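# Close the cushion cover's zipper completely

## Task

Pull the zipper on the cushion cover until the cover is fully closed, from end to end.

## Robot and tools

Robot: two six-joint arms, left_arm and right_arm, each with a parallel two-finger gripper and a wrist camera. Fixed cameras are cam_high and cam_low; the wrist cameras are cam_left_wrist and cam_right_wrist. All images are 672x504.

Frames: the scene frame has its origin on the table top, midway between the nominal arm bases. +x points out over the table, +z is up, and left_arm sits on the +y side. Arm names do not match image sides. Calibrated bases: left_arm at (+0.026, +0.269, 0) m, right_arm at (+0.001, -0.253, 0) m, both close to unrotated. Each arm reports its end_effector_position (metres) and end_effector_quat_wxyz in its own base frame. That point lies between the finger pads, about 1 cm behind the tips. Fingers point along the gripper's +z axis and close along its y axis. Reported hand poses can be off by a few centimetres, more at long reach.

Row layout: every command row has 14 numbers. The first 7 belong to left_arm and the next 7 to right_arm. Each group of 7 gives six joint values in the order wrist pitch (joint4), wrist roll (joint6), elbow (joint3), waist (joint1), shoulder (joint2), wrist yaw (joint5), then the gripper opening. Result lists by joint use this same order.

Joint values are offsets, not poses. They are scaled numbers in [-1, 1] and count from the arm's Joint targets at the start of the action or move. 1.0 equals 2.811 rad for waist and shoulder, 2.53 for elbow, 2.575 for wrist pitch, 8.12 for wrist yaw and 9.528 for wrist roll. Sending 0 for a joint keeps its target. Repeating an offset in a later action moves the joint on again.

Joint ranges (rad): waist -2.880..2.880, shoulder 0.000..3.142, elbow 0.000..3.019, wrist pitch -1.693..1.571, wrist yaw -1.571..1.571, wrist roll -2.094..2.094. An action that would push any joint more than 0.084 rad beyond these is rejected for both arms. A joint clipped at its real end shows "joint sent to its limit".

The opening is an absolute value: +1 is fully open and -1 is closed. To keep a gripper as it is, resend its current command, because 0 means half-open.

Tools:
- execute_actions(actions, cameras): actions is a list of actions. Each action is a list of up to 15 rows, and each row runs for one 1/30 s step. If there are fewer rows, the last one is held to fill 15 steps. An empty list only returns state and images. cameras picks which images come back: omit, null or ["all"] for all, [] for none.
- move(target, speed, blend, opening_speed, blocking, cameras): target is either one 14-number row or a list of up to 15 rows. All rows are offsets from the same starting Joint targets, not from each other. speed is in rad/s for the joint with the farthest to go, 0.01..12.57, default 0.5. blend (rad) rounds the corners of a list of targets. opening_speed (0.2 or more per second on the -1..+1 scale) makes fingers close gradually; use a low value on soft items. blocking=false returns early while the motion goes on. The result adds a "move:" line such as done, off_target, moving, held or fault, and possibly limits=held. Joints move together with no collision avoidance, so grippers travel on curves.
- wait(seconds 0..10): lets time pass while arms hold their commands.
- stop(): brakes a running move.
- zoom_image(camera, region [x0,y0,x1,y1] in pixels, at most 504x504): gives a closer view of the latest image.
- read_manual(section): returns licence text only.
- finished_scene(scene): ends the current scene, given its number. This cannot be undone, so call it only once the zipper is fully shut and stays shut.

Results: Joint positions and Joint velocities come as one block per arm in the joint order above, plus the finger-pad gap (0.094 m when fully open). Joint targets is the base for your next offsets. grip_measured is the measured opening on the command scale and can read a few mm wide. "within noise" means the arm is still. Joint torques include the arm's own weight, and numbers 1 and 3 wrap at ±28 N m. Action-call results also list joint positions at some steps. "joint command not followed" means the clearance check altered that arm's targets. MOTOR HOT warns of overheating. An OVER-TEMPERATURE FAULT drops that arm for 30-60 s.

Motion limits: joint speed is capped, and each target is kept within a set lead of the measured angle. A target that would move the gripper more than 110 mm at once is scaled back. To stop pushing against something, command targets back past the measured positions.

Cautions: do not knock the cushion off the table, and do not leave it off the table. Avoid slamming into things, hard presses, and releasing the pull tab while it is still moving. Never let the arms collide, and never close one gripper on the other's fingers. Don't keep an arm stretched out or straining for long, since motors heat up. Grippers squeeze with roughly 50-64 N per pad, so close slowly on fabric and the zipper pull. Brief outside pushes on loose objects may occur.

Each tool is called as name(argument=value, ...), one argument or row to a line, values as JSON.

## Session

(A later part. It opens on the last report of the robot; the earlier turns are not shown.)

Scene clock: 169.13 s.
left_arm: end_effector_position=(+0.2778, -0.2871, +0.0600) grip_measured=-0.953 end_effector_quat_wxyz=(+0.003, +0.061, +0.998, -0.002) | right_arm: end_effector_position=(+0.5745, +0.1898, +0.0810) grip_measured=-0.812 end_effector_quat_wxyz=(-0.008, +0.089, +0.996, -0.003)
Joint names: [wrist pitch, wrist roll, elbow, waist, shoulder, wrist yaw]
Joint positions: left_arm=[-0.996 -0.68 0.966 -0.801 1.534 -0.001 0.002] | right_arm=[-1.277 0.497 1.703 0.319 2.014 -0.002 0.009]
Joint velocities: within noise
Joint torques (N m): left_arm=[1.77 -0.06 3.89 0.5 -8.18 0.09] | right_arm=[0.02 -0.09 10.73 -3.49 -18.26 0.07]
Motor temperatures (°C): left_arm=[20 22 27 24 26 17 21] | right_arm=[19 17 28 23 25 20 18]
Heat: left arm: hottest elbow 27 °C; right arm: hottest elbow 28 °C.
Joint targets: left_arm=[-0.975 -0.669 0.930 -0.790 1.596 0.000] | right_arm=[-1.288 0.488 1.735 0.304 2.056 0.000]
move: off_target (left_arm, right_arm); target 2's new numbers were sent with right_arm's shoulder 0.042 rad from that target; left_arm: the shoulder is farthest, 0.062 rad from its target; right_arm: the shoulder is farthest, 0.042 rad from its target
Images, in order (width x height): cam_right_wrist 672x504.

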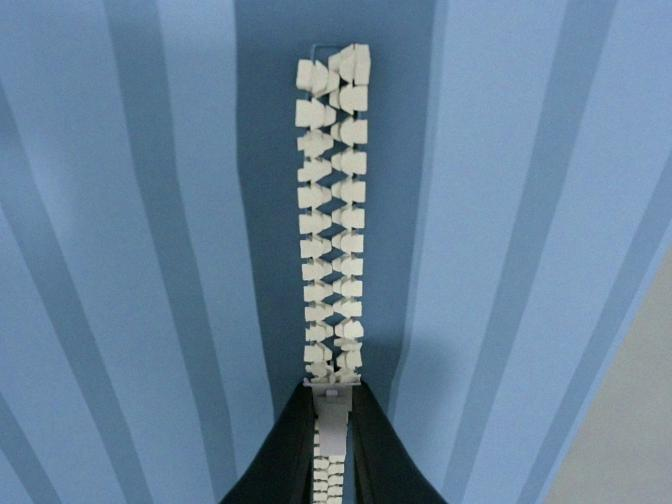

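move(
  target=[-0.0117,0,0,-0.007,0,0,-1,0,-0.0041,0.0660,-0.0153,0.0459,0,-1],
  speed=0.09,
  cameras=["cam_left_wrist","cam_right_wrist","cam_high"],
)

zoom_image(
  camera="cam_right_wrist",
  region=[220, 250, 450, 500],
)

Scene clock: 172.30 s.
left_arm: end_effector_position=(+0.2803, -0.2867, +0.0604) grip_measured=-0.954 end_effector_quat_wxyz=(+0.009, +0.060, +0.998, +0.001) | right_arm: end_effector_position=(+0.6135, +0.1891, +0.0814) grip_measured=-0.858 end_effector_quat_wxyz=(-0.005, +0.081, +0.997, +0.004)
Joint names: [wrist pitch, wrist roll, elbow, waist, shoulder, wrist yaw]
Joint positions: left_arm=[-0.992 -0.68 0.967 -0.801 1.534 -0.013 0.002] | right_arm=[-1.329 0.46 1.857 0.297 2.107 -0.011 0.007]
Joint velocities: within noise
Joint torques (N m): left_arm=[0.24 -0.06 3.89 -0.97 -8.29 0.58] | right_arm=[2.39 -0.13 11.84 -5.19 -16.32 0.39]
Motor temperatures (°C): left_arm=[20 22 27 24 26 17 21] | right_arm=[19 17 29 23 25 20 18]
Heat: left arm: hottest elbow 27 °C; right arm: hottest elbow 29 °C.
Joint targets: left_arm=[-1.005 -0.669 0.930 -0.809 1.596 0.000] | right_arm=[-1.288 0.448 1.902 0.261 2.185 0.000]
move: off_target (left_arm, right_arm); left_arm: the shoulder is farthest, 0.062 rad from its target; right_arm: the shoulder is farthest, 0.078 rad from its target
Images, in order (width x height): cam_high 672x504, cam_left_wrist 672x504, cam_right_wrist 672x504.

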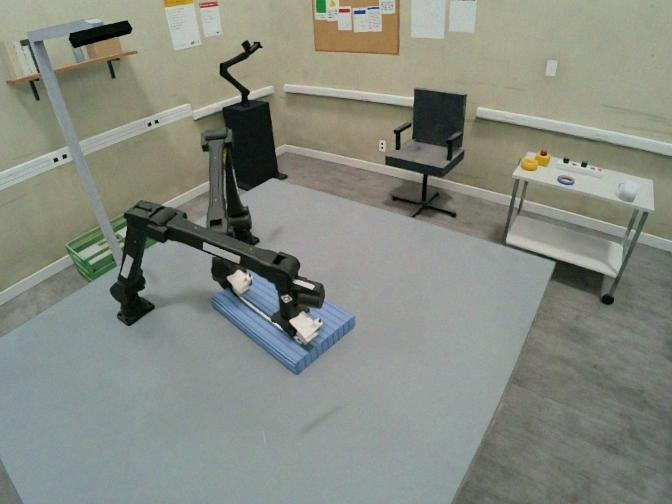

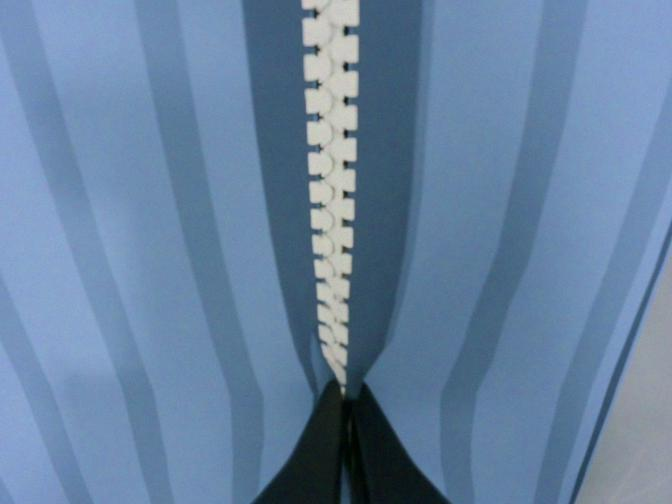

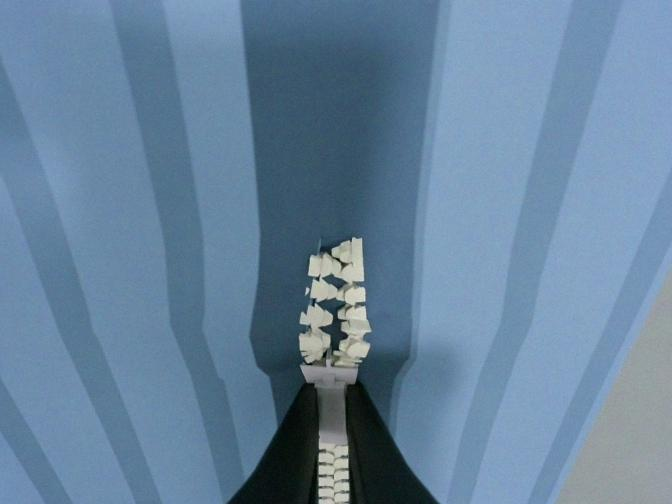

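Scaled by 2.016.

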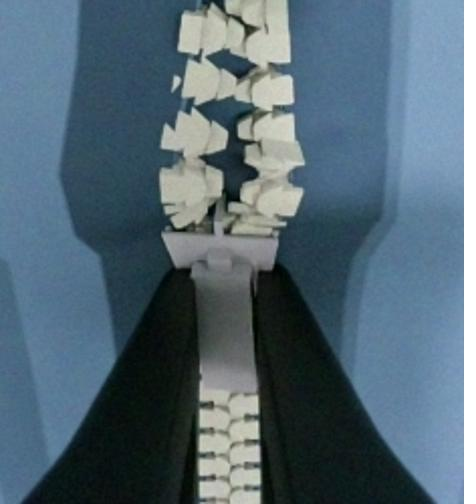

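move(
  target=[-0.0078,0,0,-0.0053,0,0,-1,-0.0163,-0.0025,0.0557,-0.0092,0.0334,0,-1],
  speed=0.08,
  cameras=["cam_left_wrist","cam_right_wrist"],
)

zoom_image(
  camera="cam_right_wrist",
  region=[220, 250, 450, 500],
)

Scene clock: 175.30 s.
left_arm: end_effector_position=(+0.2812, -0.2866, +0.0607) grip_measured=-0.954 end_effector_quat_wxyz=(+0.011, +0.060, +0.998, +0.002) | right_arm: end_effector_position=(+0.6445, +0.1853, +0.0823) grip_measured=-0.860 end_effector_quat_wxyz=(-0.002, +0.079, +0.997, +0.006)
Joint names: [wrist pitch, wrist roll, elbow, waist, shoulder, wrist yaw]
Joint positions: left_arm=[-0.992 -0.68 0.968 -0.801 1.534 -0.017 0.002] | right_arm=[-1.379 0.435 1.994 0.277 2.185 -0.012 0.007]
Joint velocities: within noise
Joint torques (N m): left_arm=[-0.68 -0.06 3.75 -2.26 -8.12 0.8] | right_arm=[2.8 -0.09 12.31 -5.66 -16.38 0.44]
Motor temperatures (°C): left_arm=[20 22 27 24 26 17 21] | right_arm=[19 17 29 23 25 20 18]
Heat: left arm: hottest elbow 27 °C; right arm: hottest elbow 29 °C.
Joint targets: left_arm=[-1.025 -0.669 0.930 -0.824 1.596 0.000] | right_arm=[-1.330 0.425 2.043 0.235 2.278 0.000]
move: off_target (left_arm, right_arm); left_arm: the shoulder is farthest, 0.062 rad from its target; right_arm: the shoulder is farthest, 0.094 rad from its target
Images, in order (width x height): cam_left_wrist 672x504, cam_right_wrist 672x504.

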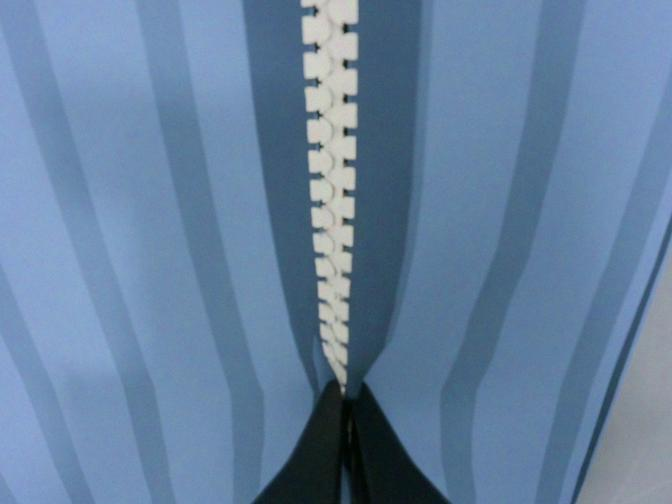

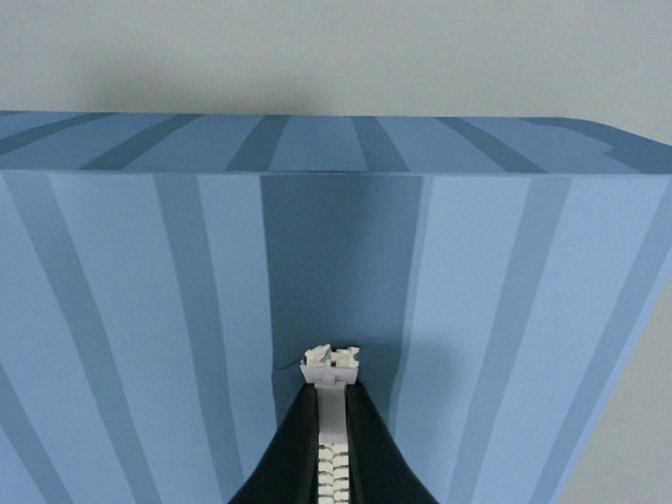

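Scaled by 2.016.

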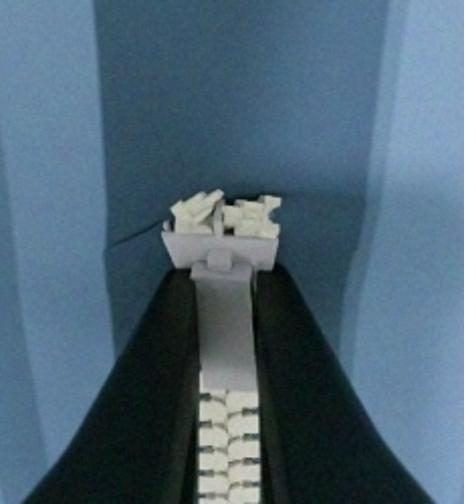

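move(
  target=[-0.006,0,0,-0.004,0,0,-1,-0.0144,-0.0016,0.0447,-0.0071,0.0260,0,-1],
  speed=0.07,
  cameras=["cam_left_wrist","cam_right_wrist","cam_high"],
)

zoom_image(
  camera="cam_right_wrist",
  region=[220, 250, 450, 500],
)

Scene clock: 177.97 s.
left_arm: end_effector_position=(+0.2850, -0.2862, +0.0621) grip_measured=-0.955 end_effector_quat_wxyz=(+0.018, +0.060, +0.998, +0.007) | right_arm: end_effector_position=(+0.6578, +0.1885, +0.0824) grip_measured=-0.860 end_effector_quat_wxyz=(-0.013, +0.072, +0.997, +0.006)
Joint names: [wrist pitch, wrist roll, elbow, waist, shoulder, wrist yaw]
Joint positions: left_arm=[-0.992 -0.68 0.974 -0.801 1.536 -0.035 0.002] | right_arm=[-1.444 0.419 2.098 0.275 2.245 -0.02 0.007]
Joint velocities: within noise
Joint torques (N m): left_arm=[-1.29 -0.06 3.36 -3.08 -8.53 1.55] | right_arm=[4.04 -0.1 13.09 -6.77 -15.97 0.73]
Motor temperatures (°C): left_arm=[20 22 27 24 26 18 21] | right_arm=[19 17 29 23 25 20 18]
Heat: left arm: hottest elbow 27 °C; right arm: hottest elbow 29 °C.
Joint targets: left_arm=[-1.041 -0.669 0.930 -0.835 1.596 0.000] | right_arm=[-1.367 0.409 2.156 0.215 2.351 0.000]
move: off_target (left_arm, right_arm); left_arm: the shoulder is farthest, 0.060 rad from its target; right_arm: the shoulder is farthest, 0.106 rad from its target
Images, in order (width x height): cam_high 672x504, cam_left_wrist 672x504, cam_right_wrist 672x504.

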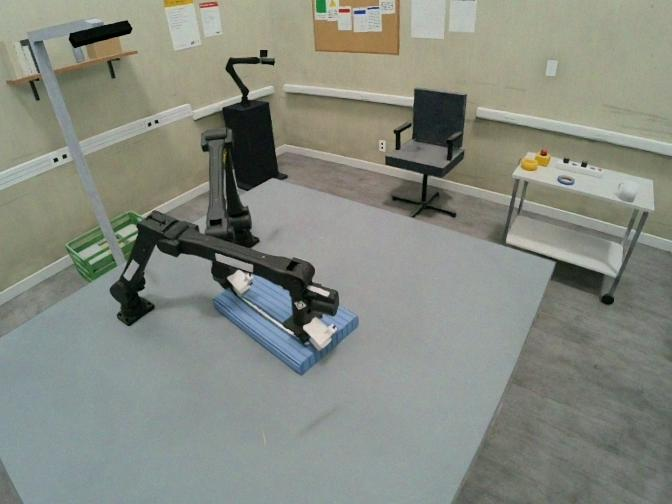

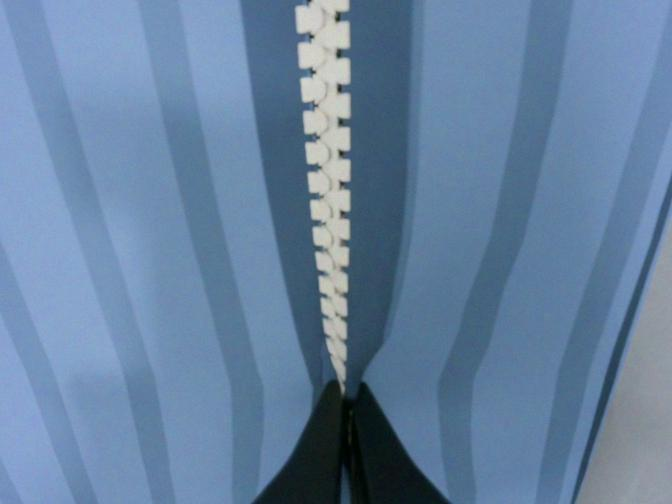

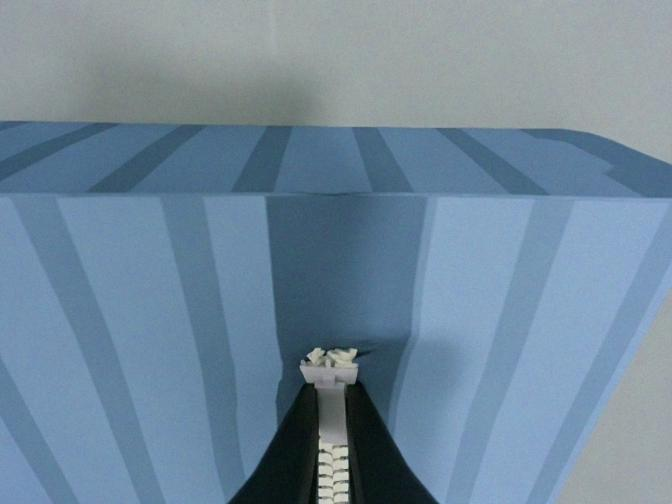

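Scaled by 2.016.

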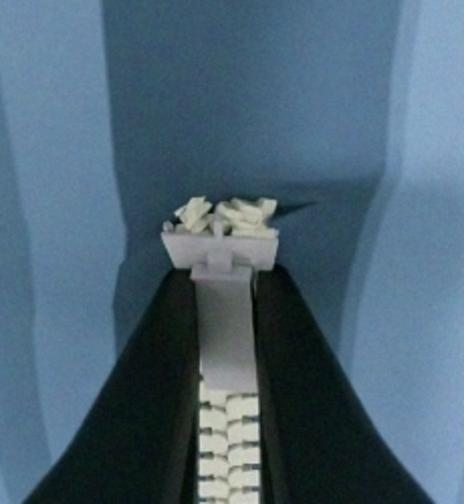

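move(
  target=[-0.010,0,-0.004,-0.008,0,0,-1,-0.006,-0.0005,0.0360,-0.004,0.0220,0,-1],
  speed=0.07,
  cameras=["cam_left_wrist","cam_right_wrist"],
)

zoom_image(
  camera="cam_right_wrist",
  region=[220, 250, 450, 500],
)

Scene clock: 180.13 s.
left_arm: end_effector_position=(+0.2888, -0.2859, +0.0626) grip_measured=-0.955 end_effector_quat_wxyz=(+0.024, +0.060, +0.998, +0.013) | right_arm: end_effector_position=(+0.6688, +0.1922, +0.0822) grip_measured=-0.860 end_effector_quat_wxyz=(-0.017, +0.070, +0.997, +0.008)
Joint names: [wrist pitch, wrist roll, elbow, waist, shoulder, wrist yaw]
Joint positions: left_arm=[-0.992 -0.68 0.98 -0.801 1.54 -0.052 0.002] | right_arm=[-1.487 0.413 2.182 0.274 2.292 -0.026 0.007]
Joint velocities: within noise
Joint torques (N m): left_arm=[-2.48 -0.06 2.09 -5.25 -8.94 2.28] | right_arm=[5.38 -0.09 13.67 -7.59 -15.27 0.95]
Motor temperatures (°C): left_arm=[20 22 26 24 26 18 21] | right_arm=[19 17 29 23 25 20 18]
Heat: left arm: hottest shoulder 26 °C; right arm: hottest elbow 29 °C.
Joint targets: left_arm=[-1.067 -0.669 0.920 -0.858 1.596 0.000] | right_arm=[-1.382 0.405 2.247 0.204 2.413 0.000]
move: off_target (left_arm, right_arm); left_arm: the wrist pitch is farthest, 0.075 rad from its target; right_arm: the shoulder is farthest, 0.121 rad from its target
Images, in order (width x height): cam_left_wrist 672x504, cam_right_wrist 672x504.

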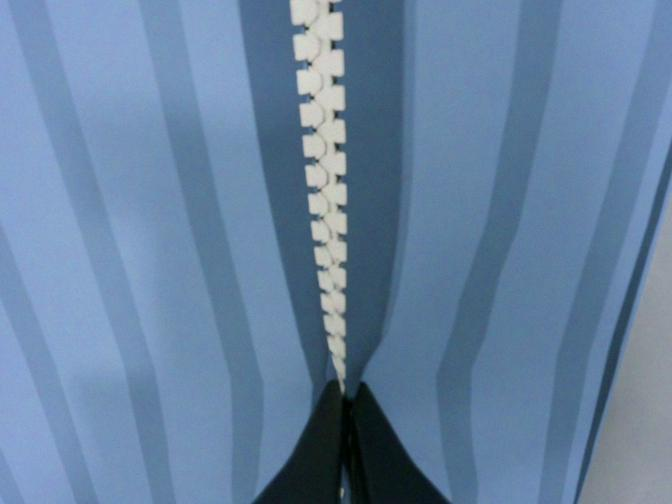

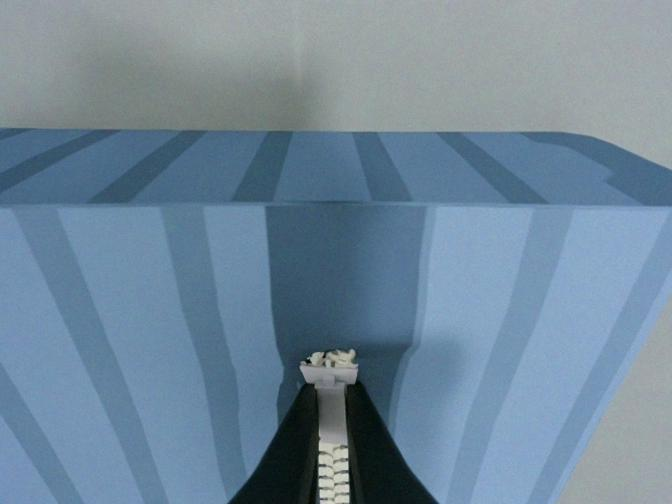

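Scaled by 2.016.

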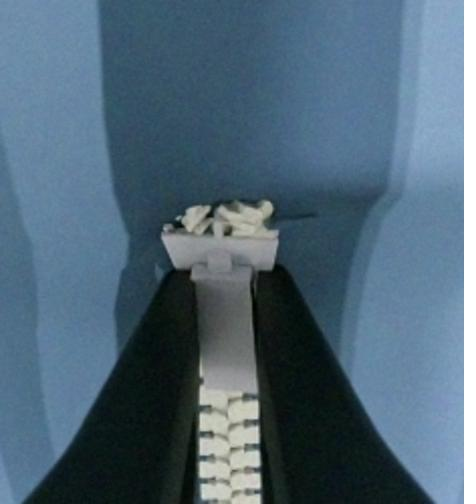

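move(
  target=[
    [0.025,0,0.015,0.016,-0.010,0,-1,-0.025,0,-0.020,0.016,-0.032,0,-1],
    [0.025,0,0.015,0.016,-0.010,0,-0.4,-0.025,0,-0.020,0.016,-0.032,0,-0.4],
    [0.025,0,0.015,0.016,-0.06,0,-0.4,-0.025,0,-0.020,0.016,-0.066,0,-0.4],
  ],
  speed=0.15,
  opening_speed=0.5,
)

zoom_image(
  camera="cam_right_wrist",
  region=[250, 200, 420, 330],
)

zoom_image(
  camera="cam_high",
  region=[190, 250, 370, 380],
)

Scene clock: 184.67 s.
left_arm: end_effector_position=(+0.2833, -0.2913, +0.0951) grip_measured=-0.403 end_effector_quat_wxyz=(+0.039, +0.059, +0.997, -0.033) | right_arm: end_effector_position=(+0.6805, +0.1828, +0.1129) grip_measured=-0.401 end_effector_quat_wxyz=(+0.022, +0.075, +0.997, +0.010)
Joint names: [wrist pitch, wrist roll, elbow, waist, shoulder, wrist yaw]
Joint positions: left_arm=[-0.992 -0.68 0.969 -0.799 1.445 -0.003 0.028] | right_arm=[-1.458 0.413 2.182 0.262 2.247 -0.004 0.028]
Joint velocities: within noise
Joint torques (N m): left_arm=[0.57 -0.07 6.31 -1.38 -14.27 0.14] | right_arm=[1.18 -0.07 9.88 -3.02 -27.52 0.12]
Motor temperatures (°C): left_arm=[20 22 26 24 26 18 21] | right_arm=[19 17 29 23 26 20 18]
Heat: left arm: hottest shoulder 26 °C; right arm: hottest elbow 29 °C.
Joint targets: left_arm=[-1.002 -0.669 0.958 -0.813 1.428 0.000] | right_arm=[-1.446 0.405 2.196 0.249 2.228 0.000]
move: done; target 2's new numbers were sent with right_arm's wrist pitch 0.050 rad from that target

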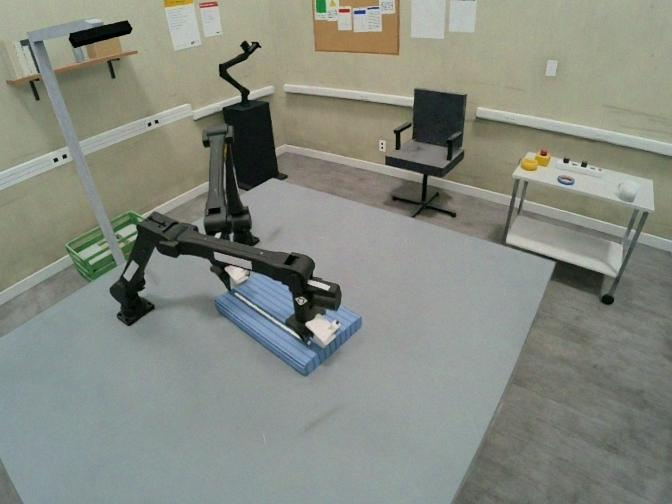

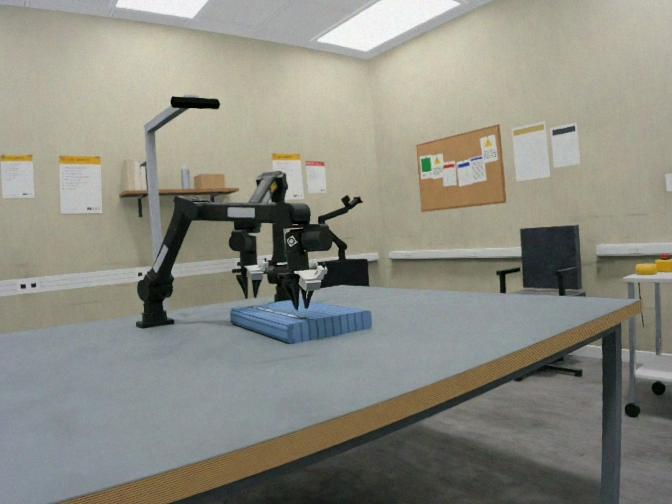

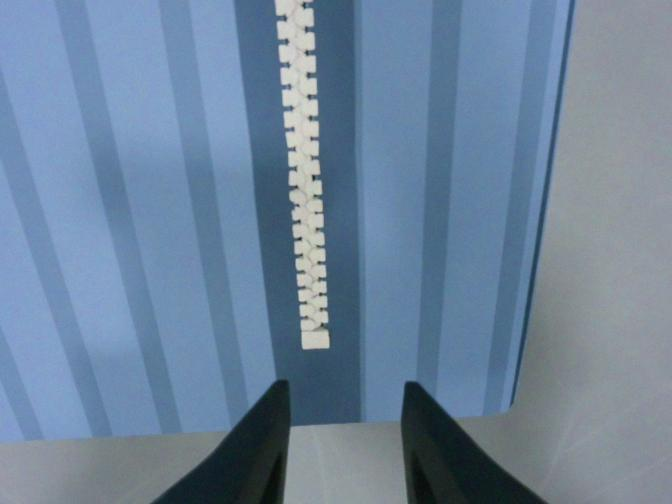

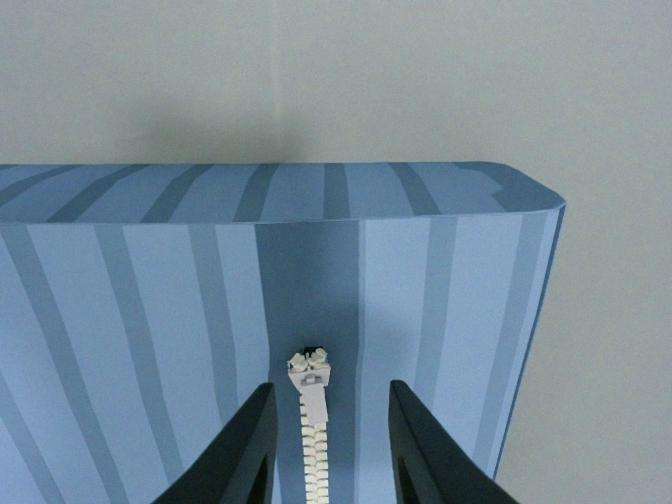

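Scaled by 2.965.

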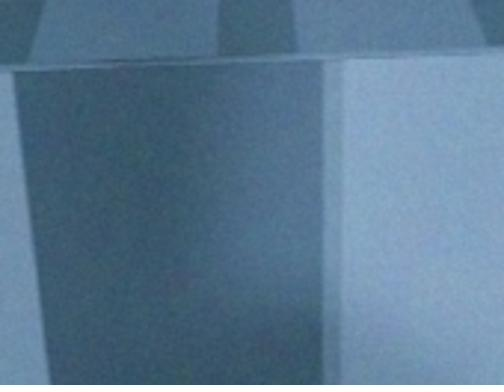

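Scaled by 2.800.

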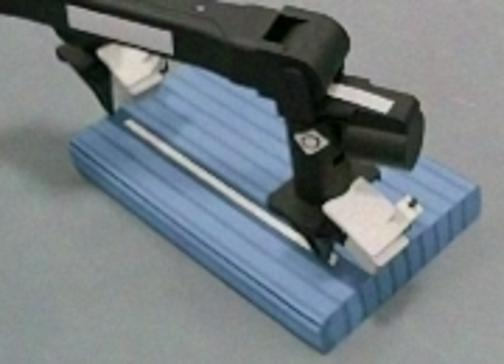

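zoom_image(
  camera="cam_right_wrist",
  region=[265, 330, 355, 400],
)

Scaled by 5.600.

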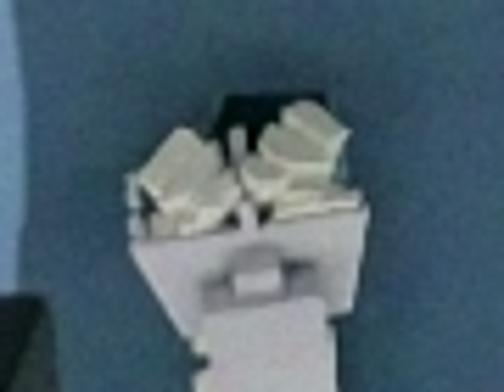

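move(
  target=[
    [-0.0109,0.0048,0.0514,0.0245,0.0630,0,-0.4,0.0225,0.0049,-0.0577,0.0181,-0.0064,0,-0.4],
    [0.0047,0.0048,0.0146,0.0245,0.0808,0,-0.4,0.0225,0.0049,-0.0577,0.0181,-0.0064,0,-0.4],
    [0.0047,0.0048,0.0146,0.0245,0.0808,0,-1,0.0225,0.0049,-0.0577,0.0181,-0.0064,0,-0.4],
  ],
  speed=[0.12,0.1,0.1],
  opening_speed=0.6,
  cameras=["cam_left_wrist","cam_right_wrist"],
)

zoom_image(
  camera="cam_right_wrist",
  region=[220, 250, 450, 500],
)

Scene clock: 191.27 s.
left_arm: end_effector_position=(+0.3072, -0.2893, +0.0598) grip_measured=-0.951 end_effector_quat_wxyz=(+0.003, +0.060, +0.998, -0.001) | right_arm: end_effector_position=(+0.6564, +0.1929, +0.0841) grip_measured=-0.401 end_effector_quat_wxyz=(+0.004, +0.077, +0.997, +0.002)
Joint names: [wrist pitch, wrist roll, elbow, waist, shoulder, wrist yaw]
Joint positions: left_arm=[-1.007 -0.635 1.031 -0.755 1.589 -0.002 0.002] | right_arm=[-1.4 0.441 2.058 0.286 2.22 -0.001 0.028]
Joint velocities: within noise
Joint torques (N m): left_arm=[1.51 -0.04 3.95 0.67 -8.82 0.09] | right_arm=[1.1 0.11 7.9 -0.79 -26.29 0.05]
Motor temperatures (°C): left_arm=[20 22 27 24 26 18 21] | right_arm=[19 17 29 23 26 20 18]
Heat: left arm: hottest elbow 27 °C; right arm: hottest elbow 29 °C.
Joint targets: left_arm=[-0.990 -0.623 0.995 -0.744 1.655 0.000] | right_arm=[-1.389 0.451 2.050 0.300 2.210 0.000]
move: off_target (left_arm); target 3's new numbers were sent with left_arm's shoulder 0.066 rad from that target; left_arm: the shoulder is farthest, 0.066 rad from its target
Images, in order (width x height): cam_left_wrist 672x504, cam_right_wrist 672x504.

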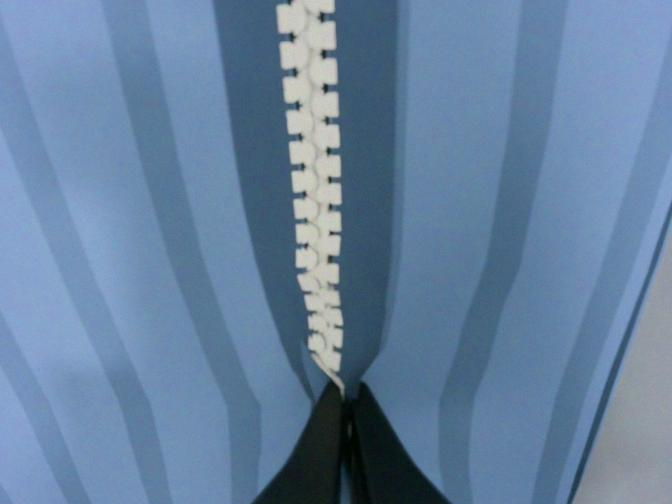

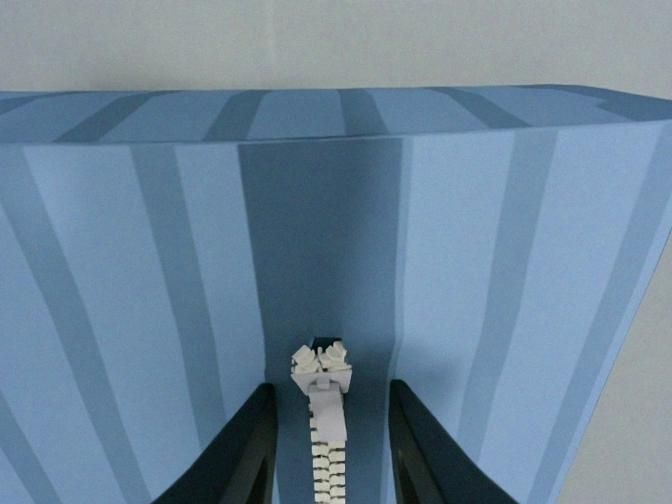

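Scaled by 2.016.

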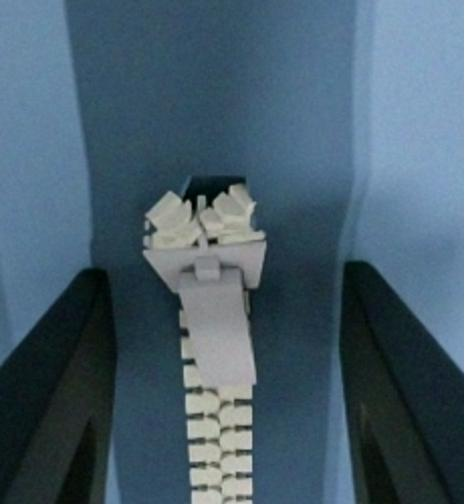

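move(
  target=[
    [0,0,0,0,0,0,-1,-0.0217,0,0,0.0015,0.0170,0,-0.4],
    [0,0,0,0,0,0,-1,-0.0217,0,0,0.0015,0.0170,0,-1],
  ],
  speed=0.1,
  opening_speed=0.5,
  cameras=["cam_right_wrist"],
)

zoom_image(
  camera="cam_right_wrist",
  region=[220, 250, 450, 500],
)

Scene clock: 194.70 s.
left_arm: end_effector_position=(+0.3072, -0.2893, +0.0598) grip_measured=-0.953 end_effector_quat_wxyz=(+0.003, +0.060, +0.998, -0.001) | right_arm: end_effector_position=(+0.6470, +0.1939, +0.0837) grip_measured=-0.883 end_effector_quat_wxyz=(-0.012, +0.075, +0.997, -0.004)
Joint names: [wrist pitch, wrist roll, elbow, waist, shoulder, wrist yaw]
Joint positions: left_arm=[-1.007 -0.635 1.031 -0.755 1.589 -0.002 0.002] | right_arm=[-1.434 0.442 2.057 0.292 2.22 -0.001 0.005]
Joint velocities: within noise
Joint torques (N m): left_arm=[1.52 -0.05 3.99 0.62 -8.94 0.1] | right_arm=[0.02 0.11 8.01 -0.91 -21.71 0.06]
Motor temperatures (°C): left_arm=[20 22 26 24 26 18 21] | right_arm=[19 17 29 23 27 20 18]
Heat: left arm: hottest shoulder 26 °C; right arm: hottest elbow 29 °C.
Joint targets: left_arm=[-0.990 -0.623 0.995 -0.744 1.655 0.000] | right_arm=[-1.444 0.451 2.050 0.304 2.258 0.000]
move: off_target (left_arm, right_arm); target 2's new numbers were sent with right_arm's shoulder 0.038 rad from that target; left_arm: the shoulder is farthest, 0.066 rad from its target; right_arm: the shoulder is farthest, 0.038 rad from its target
Images, in order (width x height): cam_right_wrist 672x504.

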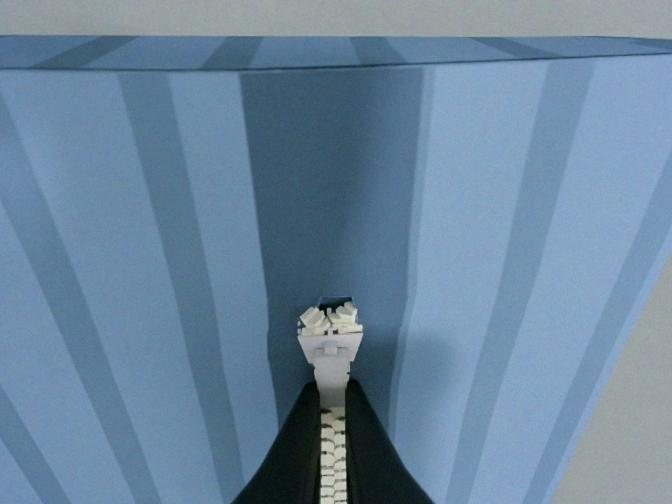

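Scaled by 2.016.

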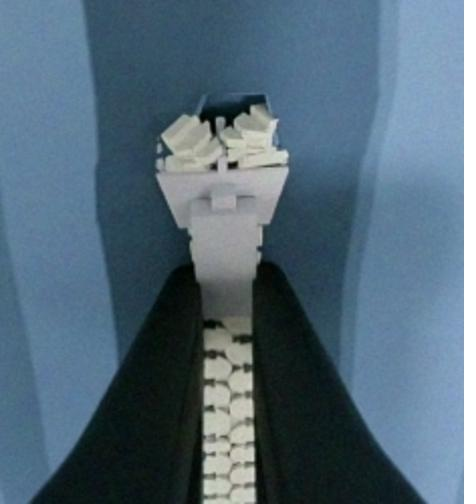

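move(
  target=[-0.0194,0,0,-0.0142,0,0,-1,0.0101,-0.0038,0.0854,-0.0274,0.0519,0,-1],
  speed=0.08,
  cameras=["cam_left_wrist","cam_right_wrist"],
)

zoom_image(
  camera="cam_right_wrist",
  region=[220, 250, 450, 500],
)

Scene clock: 198.50 s.
left_arm: end_effector_position=(+0.3127, -0.2878, +0.0613) grip_measured=-0.954 end_effector_quat_wxyz=(+0.015, +0.060, +0.998, +0.007) | right_arm: end_effector_position=(+0.6730, +0.1995, +0.0825) grip_measured=-0.890 end_effector_quat_wxyz=(-0.012, +0.070, +0.997, +0.006)
Joint names: [wrist pitch, wrist roll, elbow, waist, shoulder, wrist yaw]
Joint positions: left_arm=[-1.003 -0.635 1.035 -0.755 1.589 -0.03 0.002] | right_arm=[-1.49 0.425 2.208 0.284 2.306 -0.018 0.005]
Joint velocities: within noise
Joint torques (N m): left_arm=[-0.79 -0.05 3.59 -2.73 -8.88 1.32] | right_arm=[3.71 -0.09 13.15 -6.77 -17.49 0.67]
Motor temperatures (°C): left_arm=[20 22 26 24 26 18 21] | right_arm=[19 17 30 23 27 20 18]
Heat: left arm: hottest shoulder 26 °C; right arm: hottest elbow 30 °C.
Joint targets: left_arm=[-1.040 -0.623 0.995 -0.784 1.655 0.000] | right_arm=[-1.419 0.415 2.266 0.227 2.404 0.000]
move: off_target (left_arm, right_arm); left_arm: the shoulder is farthest, 0.066 rad from its target; right_arm: the shoulder is farthest, 0.098 rad from its target
Images, in order (width x height): cam_left_wrist 672x504, cam_right_wrist 672x504.

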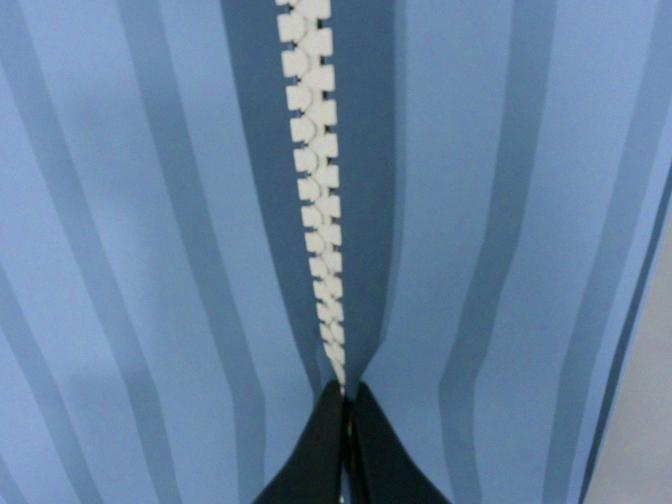

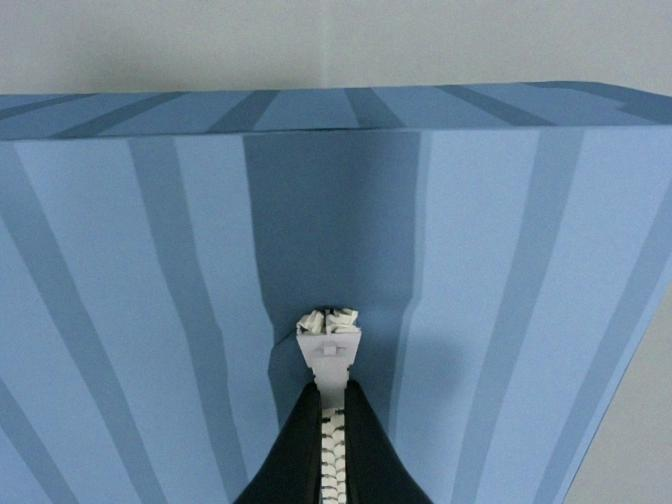

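Scaled by 2.016.

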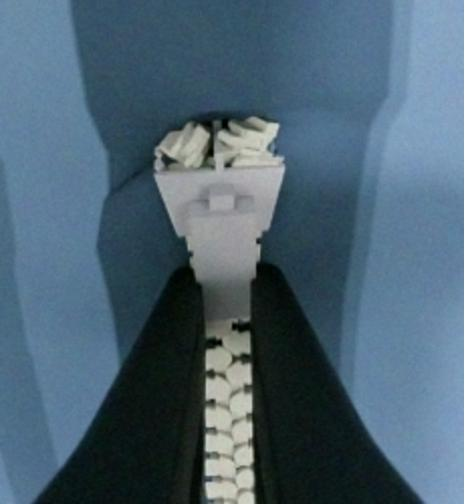

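move(
  target=[
    [0.0194,0,0,0.0142,0,0,-1,-0.0155,0,-0.0198,0.0142,-0.0285,0,-1],
    [0.0194,0,0,0.0142,0,0,-1,-0.0155,0,-0.0198,0.0142,-0.0285,0,-0.5],
    [0.0194,0,0,0.0142,0,0,-1,0.0113,0.0021,-0.0806,0.0224,-0.0687,0,-0.5],
  ],
  speed=0.12,
  opening_speed=0.5,
  cameras=["cam_right_wrist"],
)

zoom_image(
  camera="cam_right_wrist",
  region=[220, 250, 450, 500],
)

Scene clock: 204.67 s.
left_arm: end_effector_position=(+0.3169, -0.2897, +0.0614) grip_measured=-0.954 end_effector_quat_wxyz=(+0.016, +0.054, +0.998, -0.006) | right_arm: end_effector_position=(+0.6648, +0.1917, +0.0843) grip_measured=-0.501 end_effector_quat_wxyz=(+0.008, +0.072, +0.997, +0.005)
Joint names: [wrist pitch, wrist roll, elbow, waist, shoulder, wrist yaw]
Joint positions: left_arm=[-0.985 -0.635 1.035 -0.744 1.589 -0.011 0.002] | right_arm=[-1.405 0.424 2.09 0.28 2.237 -0.004 0.023]
Joint velocities: left_arm=[within noise] | right_arm=[0.042 0.022 -0.129 -0.005 -0.083 -0.022 -0.001]
Joint torques (N m): left_arm=[0.55 -0.04 3.58 -0.38 -9.17 0.49] | right_arm=[0.8 0.1 7.86 -1.32 -26.81 0.15]
Motor temperatures (°C): left_arm=[20 22 26 24 26 18 22] | right_arm=[19 17 30 23 27 20 18]
Heat: left arm: hottest shoulder 26 °C; right arm: hottest elbow 30 °C.
Joint targets: left_arm=[-0.990 -0.623 0.995 -0.744 1.655 0.000] | right_arm=[-1.390 0.435 2.065 0.290 2.212 0.000]
move: unfinished (the simulator was too slow to fit another step into this call; the move has ended); path passed 2 of 3 targets; left_arm: the shoulder is farthest, 0.066 rad from its target
Images, in order (width x height): cam_right_wrist 672x504.

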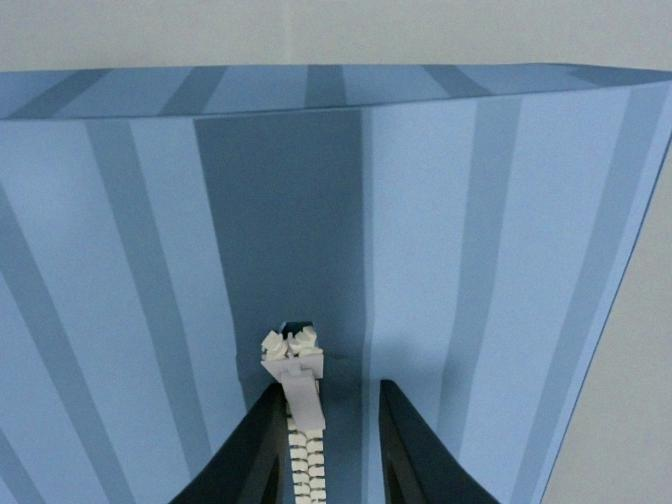

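Scaled by 2.016.

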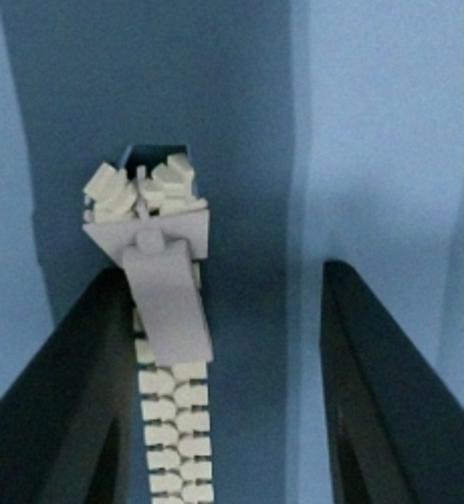

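move(
  target=[0,0,0,0,0,0,-1,0.0062,-0.0147,0,0.0050,0.0135,0,-0.5],
  speed=0.12,
  cameras=["cam_right_wrist"],
)

zoom_image(
  camera="cam_right_wrist",
  region=[220, 250, 450, 500],
)

Scene clock: 207.03 s.
left_arm: end_effector_position=(+0.3167, -0.2899, +0.0614) grip_measured=-0.954 end_effector_quat_wxyz=(+0.015, +0.054, +0.998, -0.006) | right_arm: end_effector_position=(+0.6630, +0.1955, +0.0839) grip_measured=-0.501 end_effector_quat_wxyz=(+0.013, +0.010, +1.000, +0.005)
Joint names: [wrist pitch, wrist roll, elbow, waist, shoulder, wrist yaw]
Joint positions: left_arm=[-0.985 -0.635 1.035 -0.744 1.589 -0.01 0.002] | right_arm=[-1.387 0.307 2.073 0.287 2.228 -0.002 0.023]
Joint velocities: within noise
Joint torques (N m): left_arm=[0.65 -0.05 3.63 -0.26 -9.17 0.45] | right_arm=[1.17 -0.11 8.09 -0.73 -23.41 0.05]
Motor temperatures (°C): left_arm=[20 22 26 24 26 18 22] | right_arm=[19 17 30 23 27 20 18]
Heat: left arm: hottest shoulder 26 °C; right arm: hottest elbow 30 °C.
Joint targets: left_arm=[-0.990 -0.623 0.995 -0.744 1.655 0.000] | right_arm=[-1.375 0.295 2.065 0.304 2.250 0.000]
move: off_target (left_arm); left_arm: the shoulder is farthest, 0.066 rad from its target
Images, in order (width x height): cam_right_wrist 672x504.

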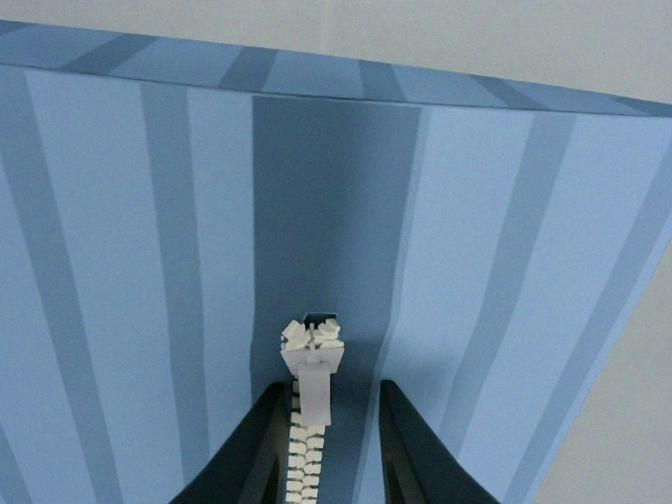

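Scaled by 2.016.

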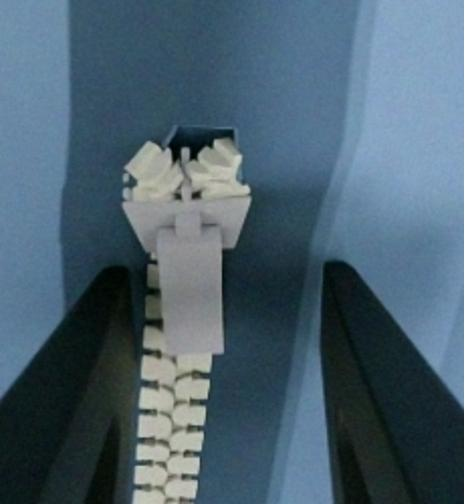

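move(
  target=[
    [0,0,0,0,0,0,-1,0.0093,0.0084,0,0.0042,0.009,0,-0.5],
    [0,0,0,0,0,0,-1,0.0093,0.0084,0,0.0042,0.009,0,-1],
  ],
  speed=0.1,
  opening_speed=0.5,
  cameras=["cam_right_wrist"],
)

zoom_image(
  camera="cam_right_wrist",
  region=[220, 250, 450, 500],
)

Scene clock: 210.37 s.
left_arm: end_effector_position=(+0.3166, -0.2900, +0.0614) grip_measured=-0.954 end_effector_quat_wxyz=(+0.015, +0.054, +0.998, -0.007) | right_arm: end_effector_position=(+0.6659, +0.2051, +0.0841) grip_measured=-0.876 end_effector_quat_wxyz=(+0.024, +0.033, +0.999, +0.008)
Joint names: [wrist pitch, wrist roll, elbow, waist, shoulder, wrist yaw]
Joint positions: left_arm=[-0.985 -0.635 1.035 -0.744 1.589 -0.008 0.002] | right_arm=[-1.365 0.366 2.073 0.3 2.228 0.001 0.006]
Joint velocities: within noise
Joint torques (N m): left_arm=[0.68 -0.06 3.64 -0.38 -8.94 0.41] | right_arm=[1.31 0.11 8.06 -0.85 -21.07 -0.03]
Motor temperatures (°C): left_arm=[20 22 26 24 26 18 22] | right_arm=[19 17 30 23 27 20 18]
Heat: left arm: hottest shoulder 26 °C; right arm: hottest elbow 30 °C.
Joint targets: left_arm=[-0.990 -0.623 0.995 -0.744 1.655 0.000] | right_arm=[-1.351 0.375 2.065 0.315 2.276 0.000]
move: off_target (left_arm, right_arm); target 2's new numbers were sent with right_arm's shoulder 0.047 rad from that target; left_arm: the shoulder is farthest, 0.066 rad from its target; right_arm: the shoulder is farthest, 0.047 rad from its target
Images, in order (width x height): cam_right_wrist 672x504.

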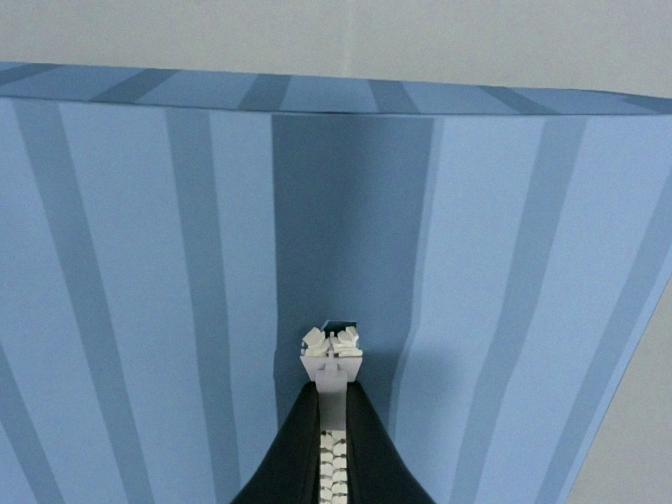

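Scaled by 2.016.

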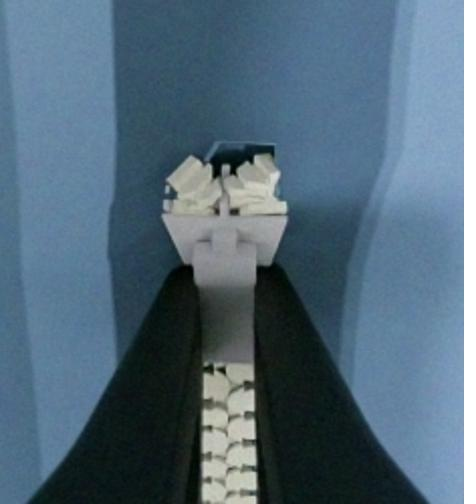

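move(
  target=[-0.0194,0,0,-0.0142,0,0,-1,-0.0423,-0.0018,0.1225,-0.0238,0.0690,0,-1],
  speed=0.1,
  cameras=["cam_left_wrist","cam_right_wrist"],
)

zoom_image(
  camera="cam_right_wrist",
  region=[220, 250, 450, 500],
)

Scene clock: 214.63 s.
left_arm: end_effector_position=(+0.3197, -0.2869, +0.0618) grip_measured=-0.954 end_effector_quat_wxyz=(+0.022, +0.054, +0.998, +0.004) | right_arm: end_effector_position=(+0.6866, +0.2136, +0.0829) grip_measured=-0.880 end_effector_quat_wxyz=(-0.007, +0.033, +0.999, +0.005)
Joint names: [wrist pitch, wrist roll, elbow, waist, shoulder, wrist yaw]
Joint positions: left_arm=[-0.988 -0.635 1.037 -0.744 1.59 -0.034 0.002] | right_arm=[-1.534 0.366 2.32 0.299 2.367 -0.015 0.006]
Joint velocities: within noise
Joint torques (N m): left_arm=[-1.36 -0.06 3.55 -3.78 -9.11 1.51] | right_arm=[3.84 -0.09 12.97 -6.07 -17.9 0.52]
Motor temperatures (°C): left_arm=[20 22 26 24 25 18 22] | right_arm=[19 17 30 23 27 20 18]
Heat: left arm: hottest elbow 26 °C; right arm: hottest elbow 30 °C.
Joint targets: left_arm=[-1.040 -0.623 0.995 -0.784 1.655 0.000] | right_arm=[-1.459 0.358 2.375 0.249 2.470 0.000]
move: off_target (left_arm, right_arm); left_arm: the shoulder is farthest, 0.065 rad from its target; right_arm: the shoulder is farthest, 0.103 rad from its target
Images, in order (width x height): cam_left_wrist 672x504, cam_right_wrist 672x504.

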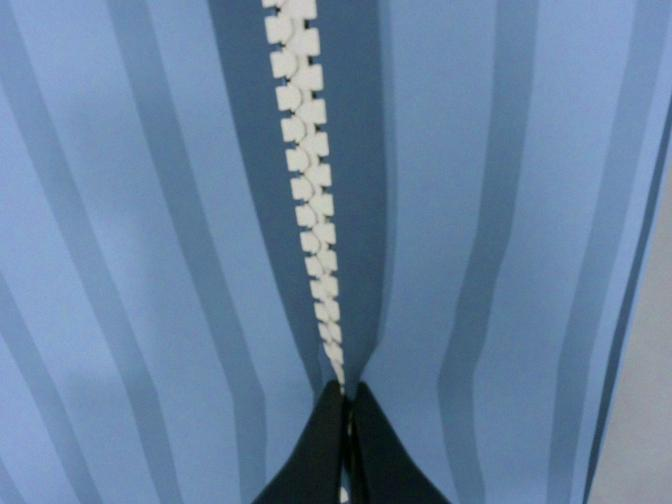

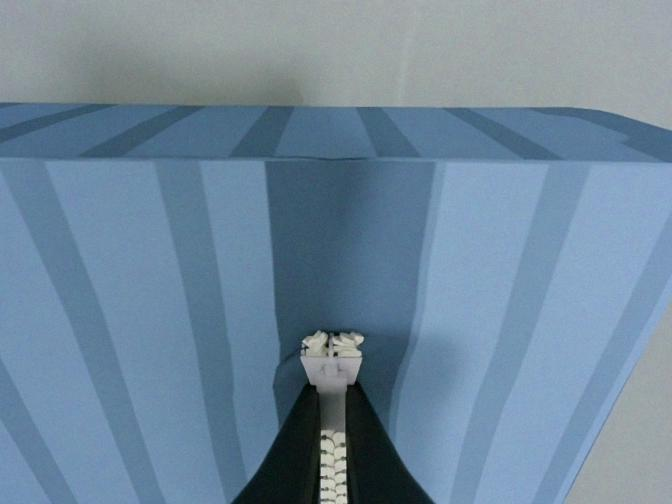

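Scaled by 2.016.

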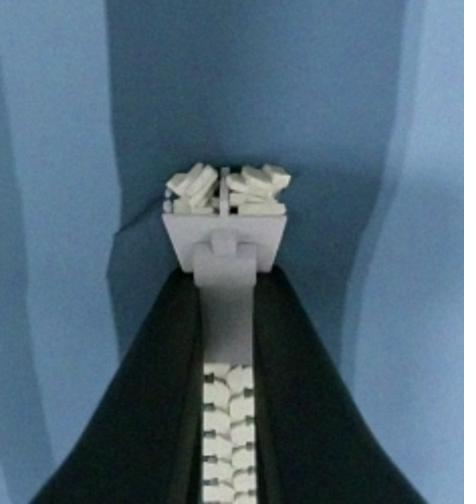

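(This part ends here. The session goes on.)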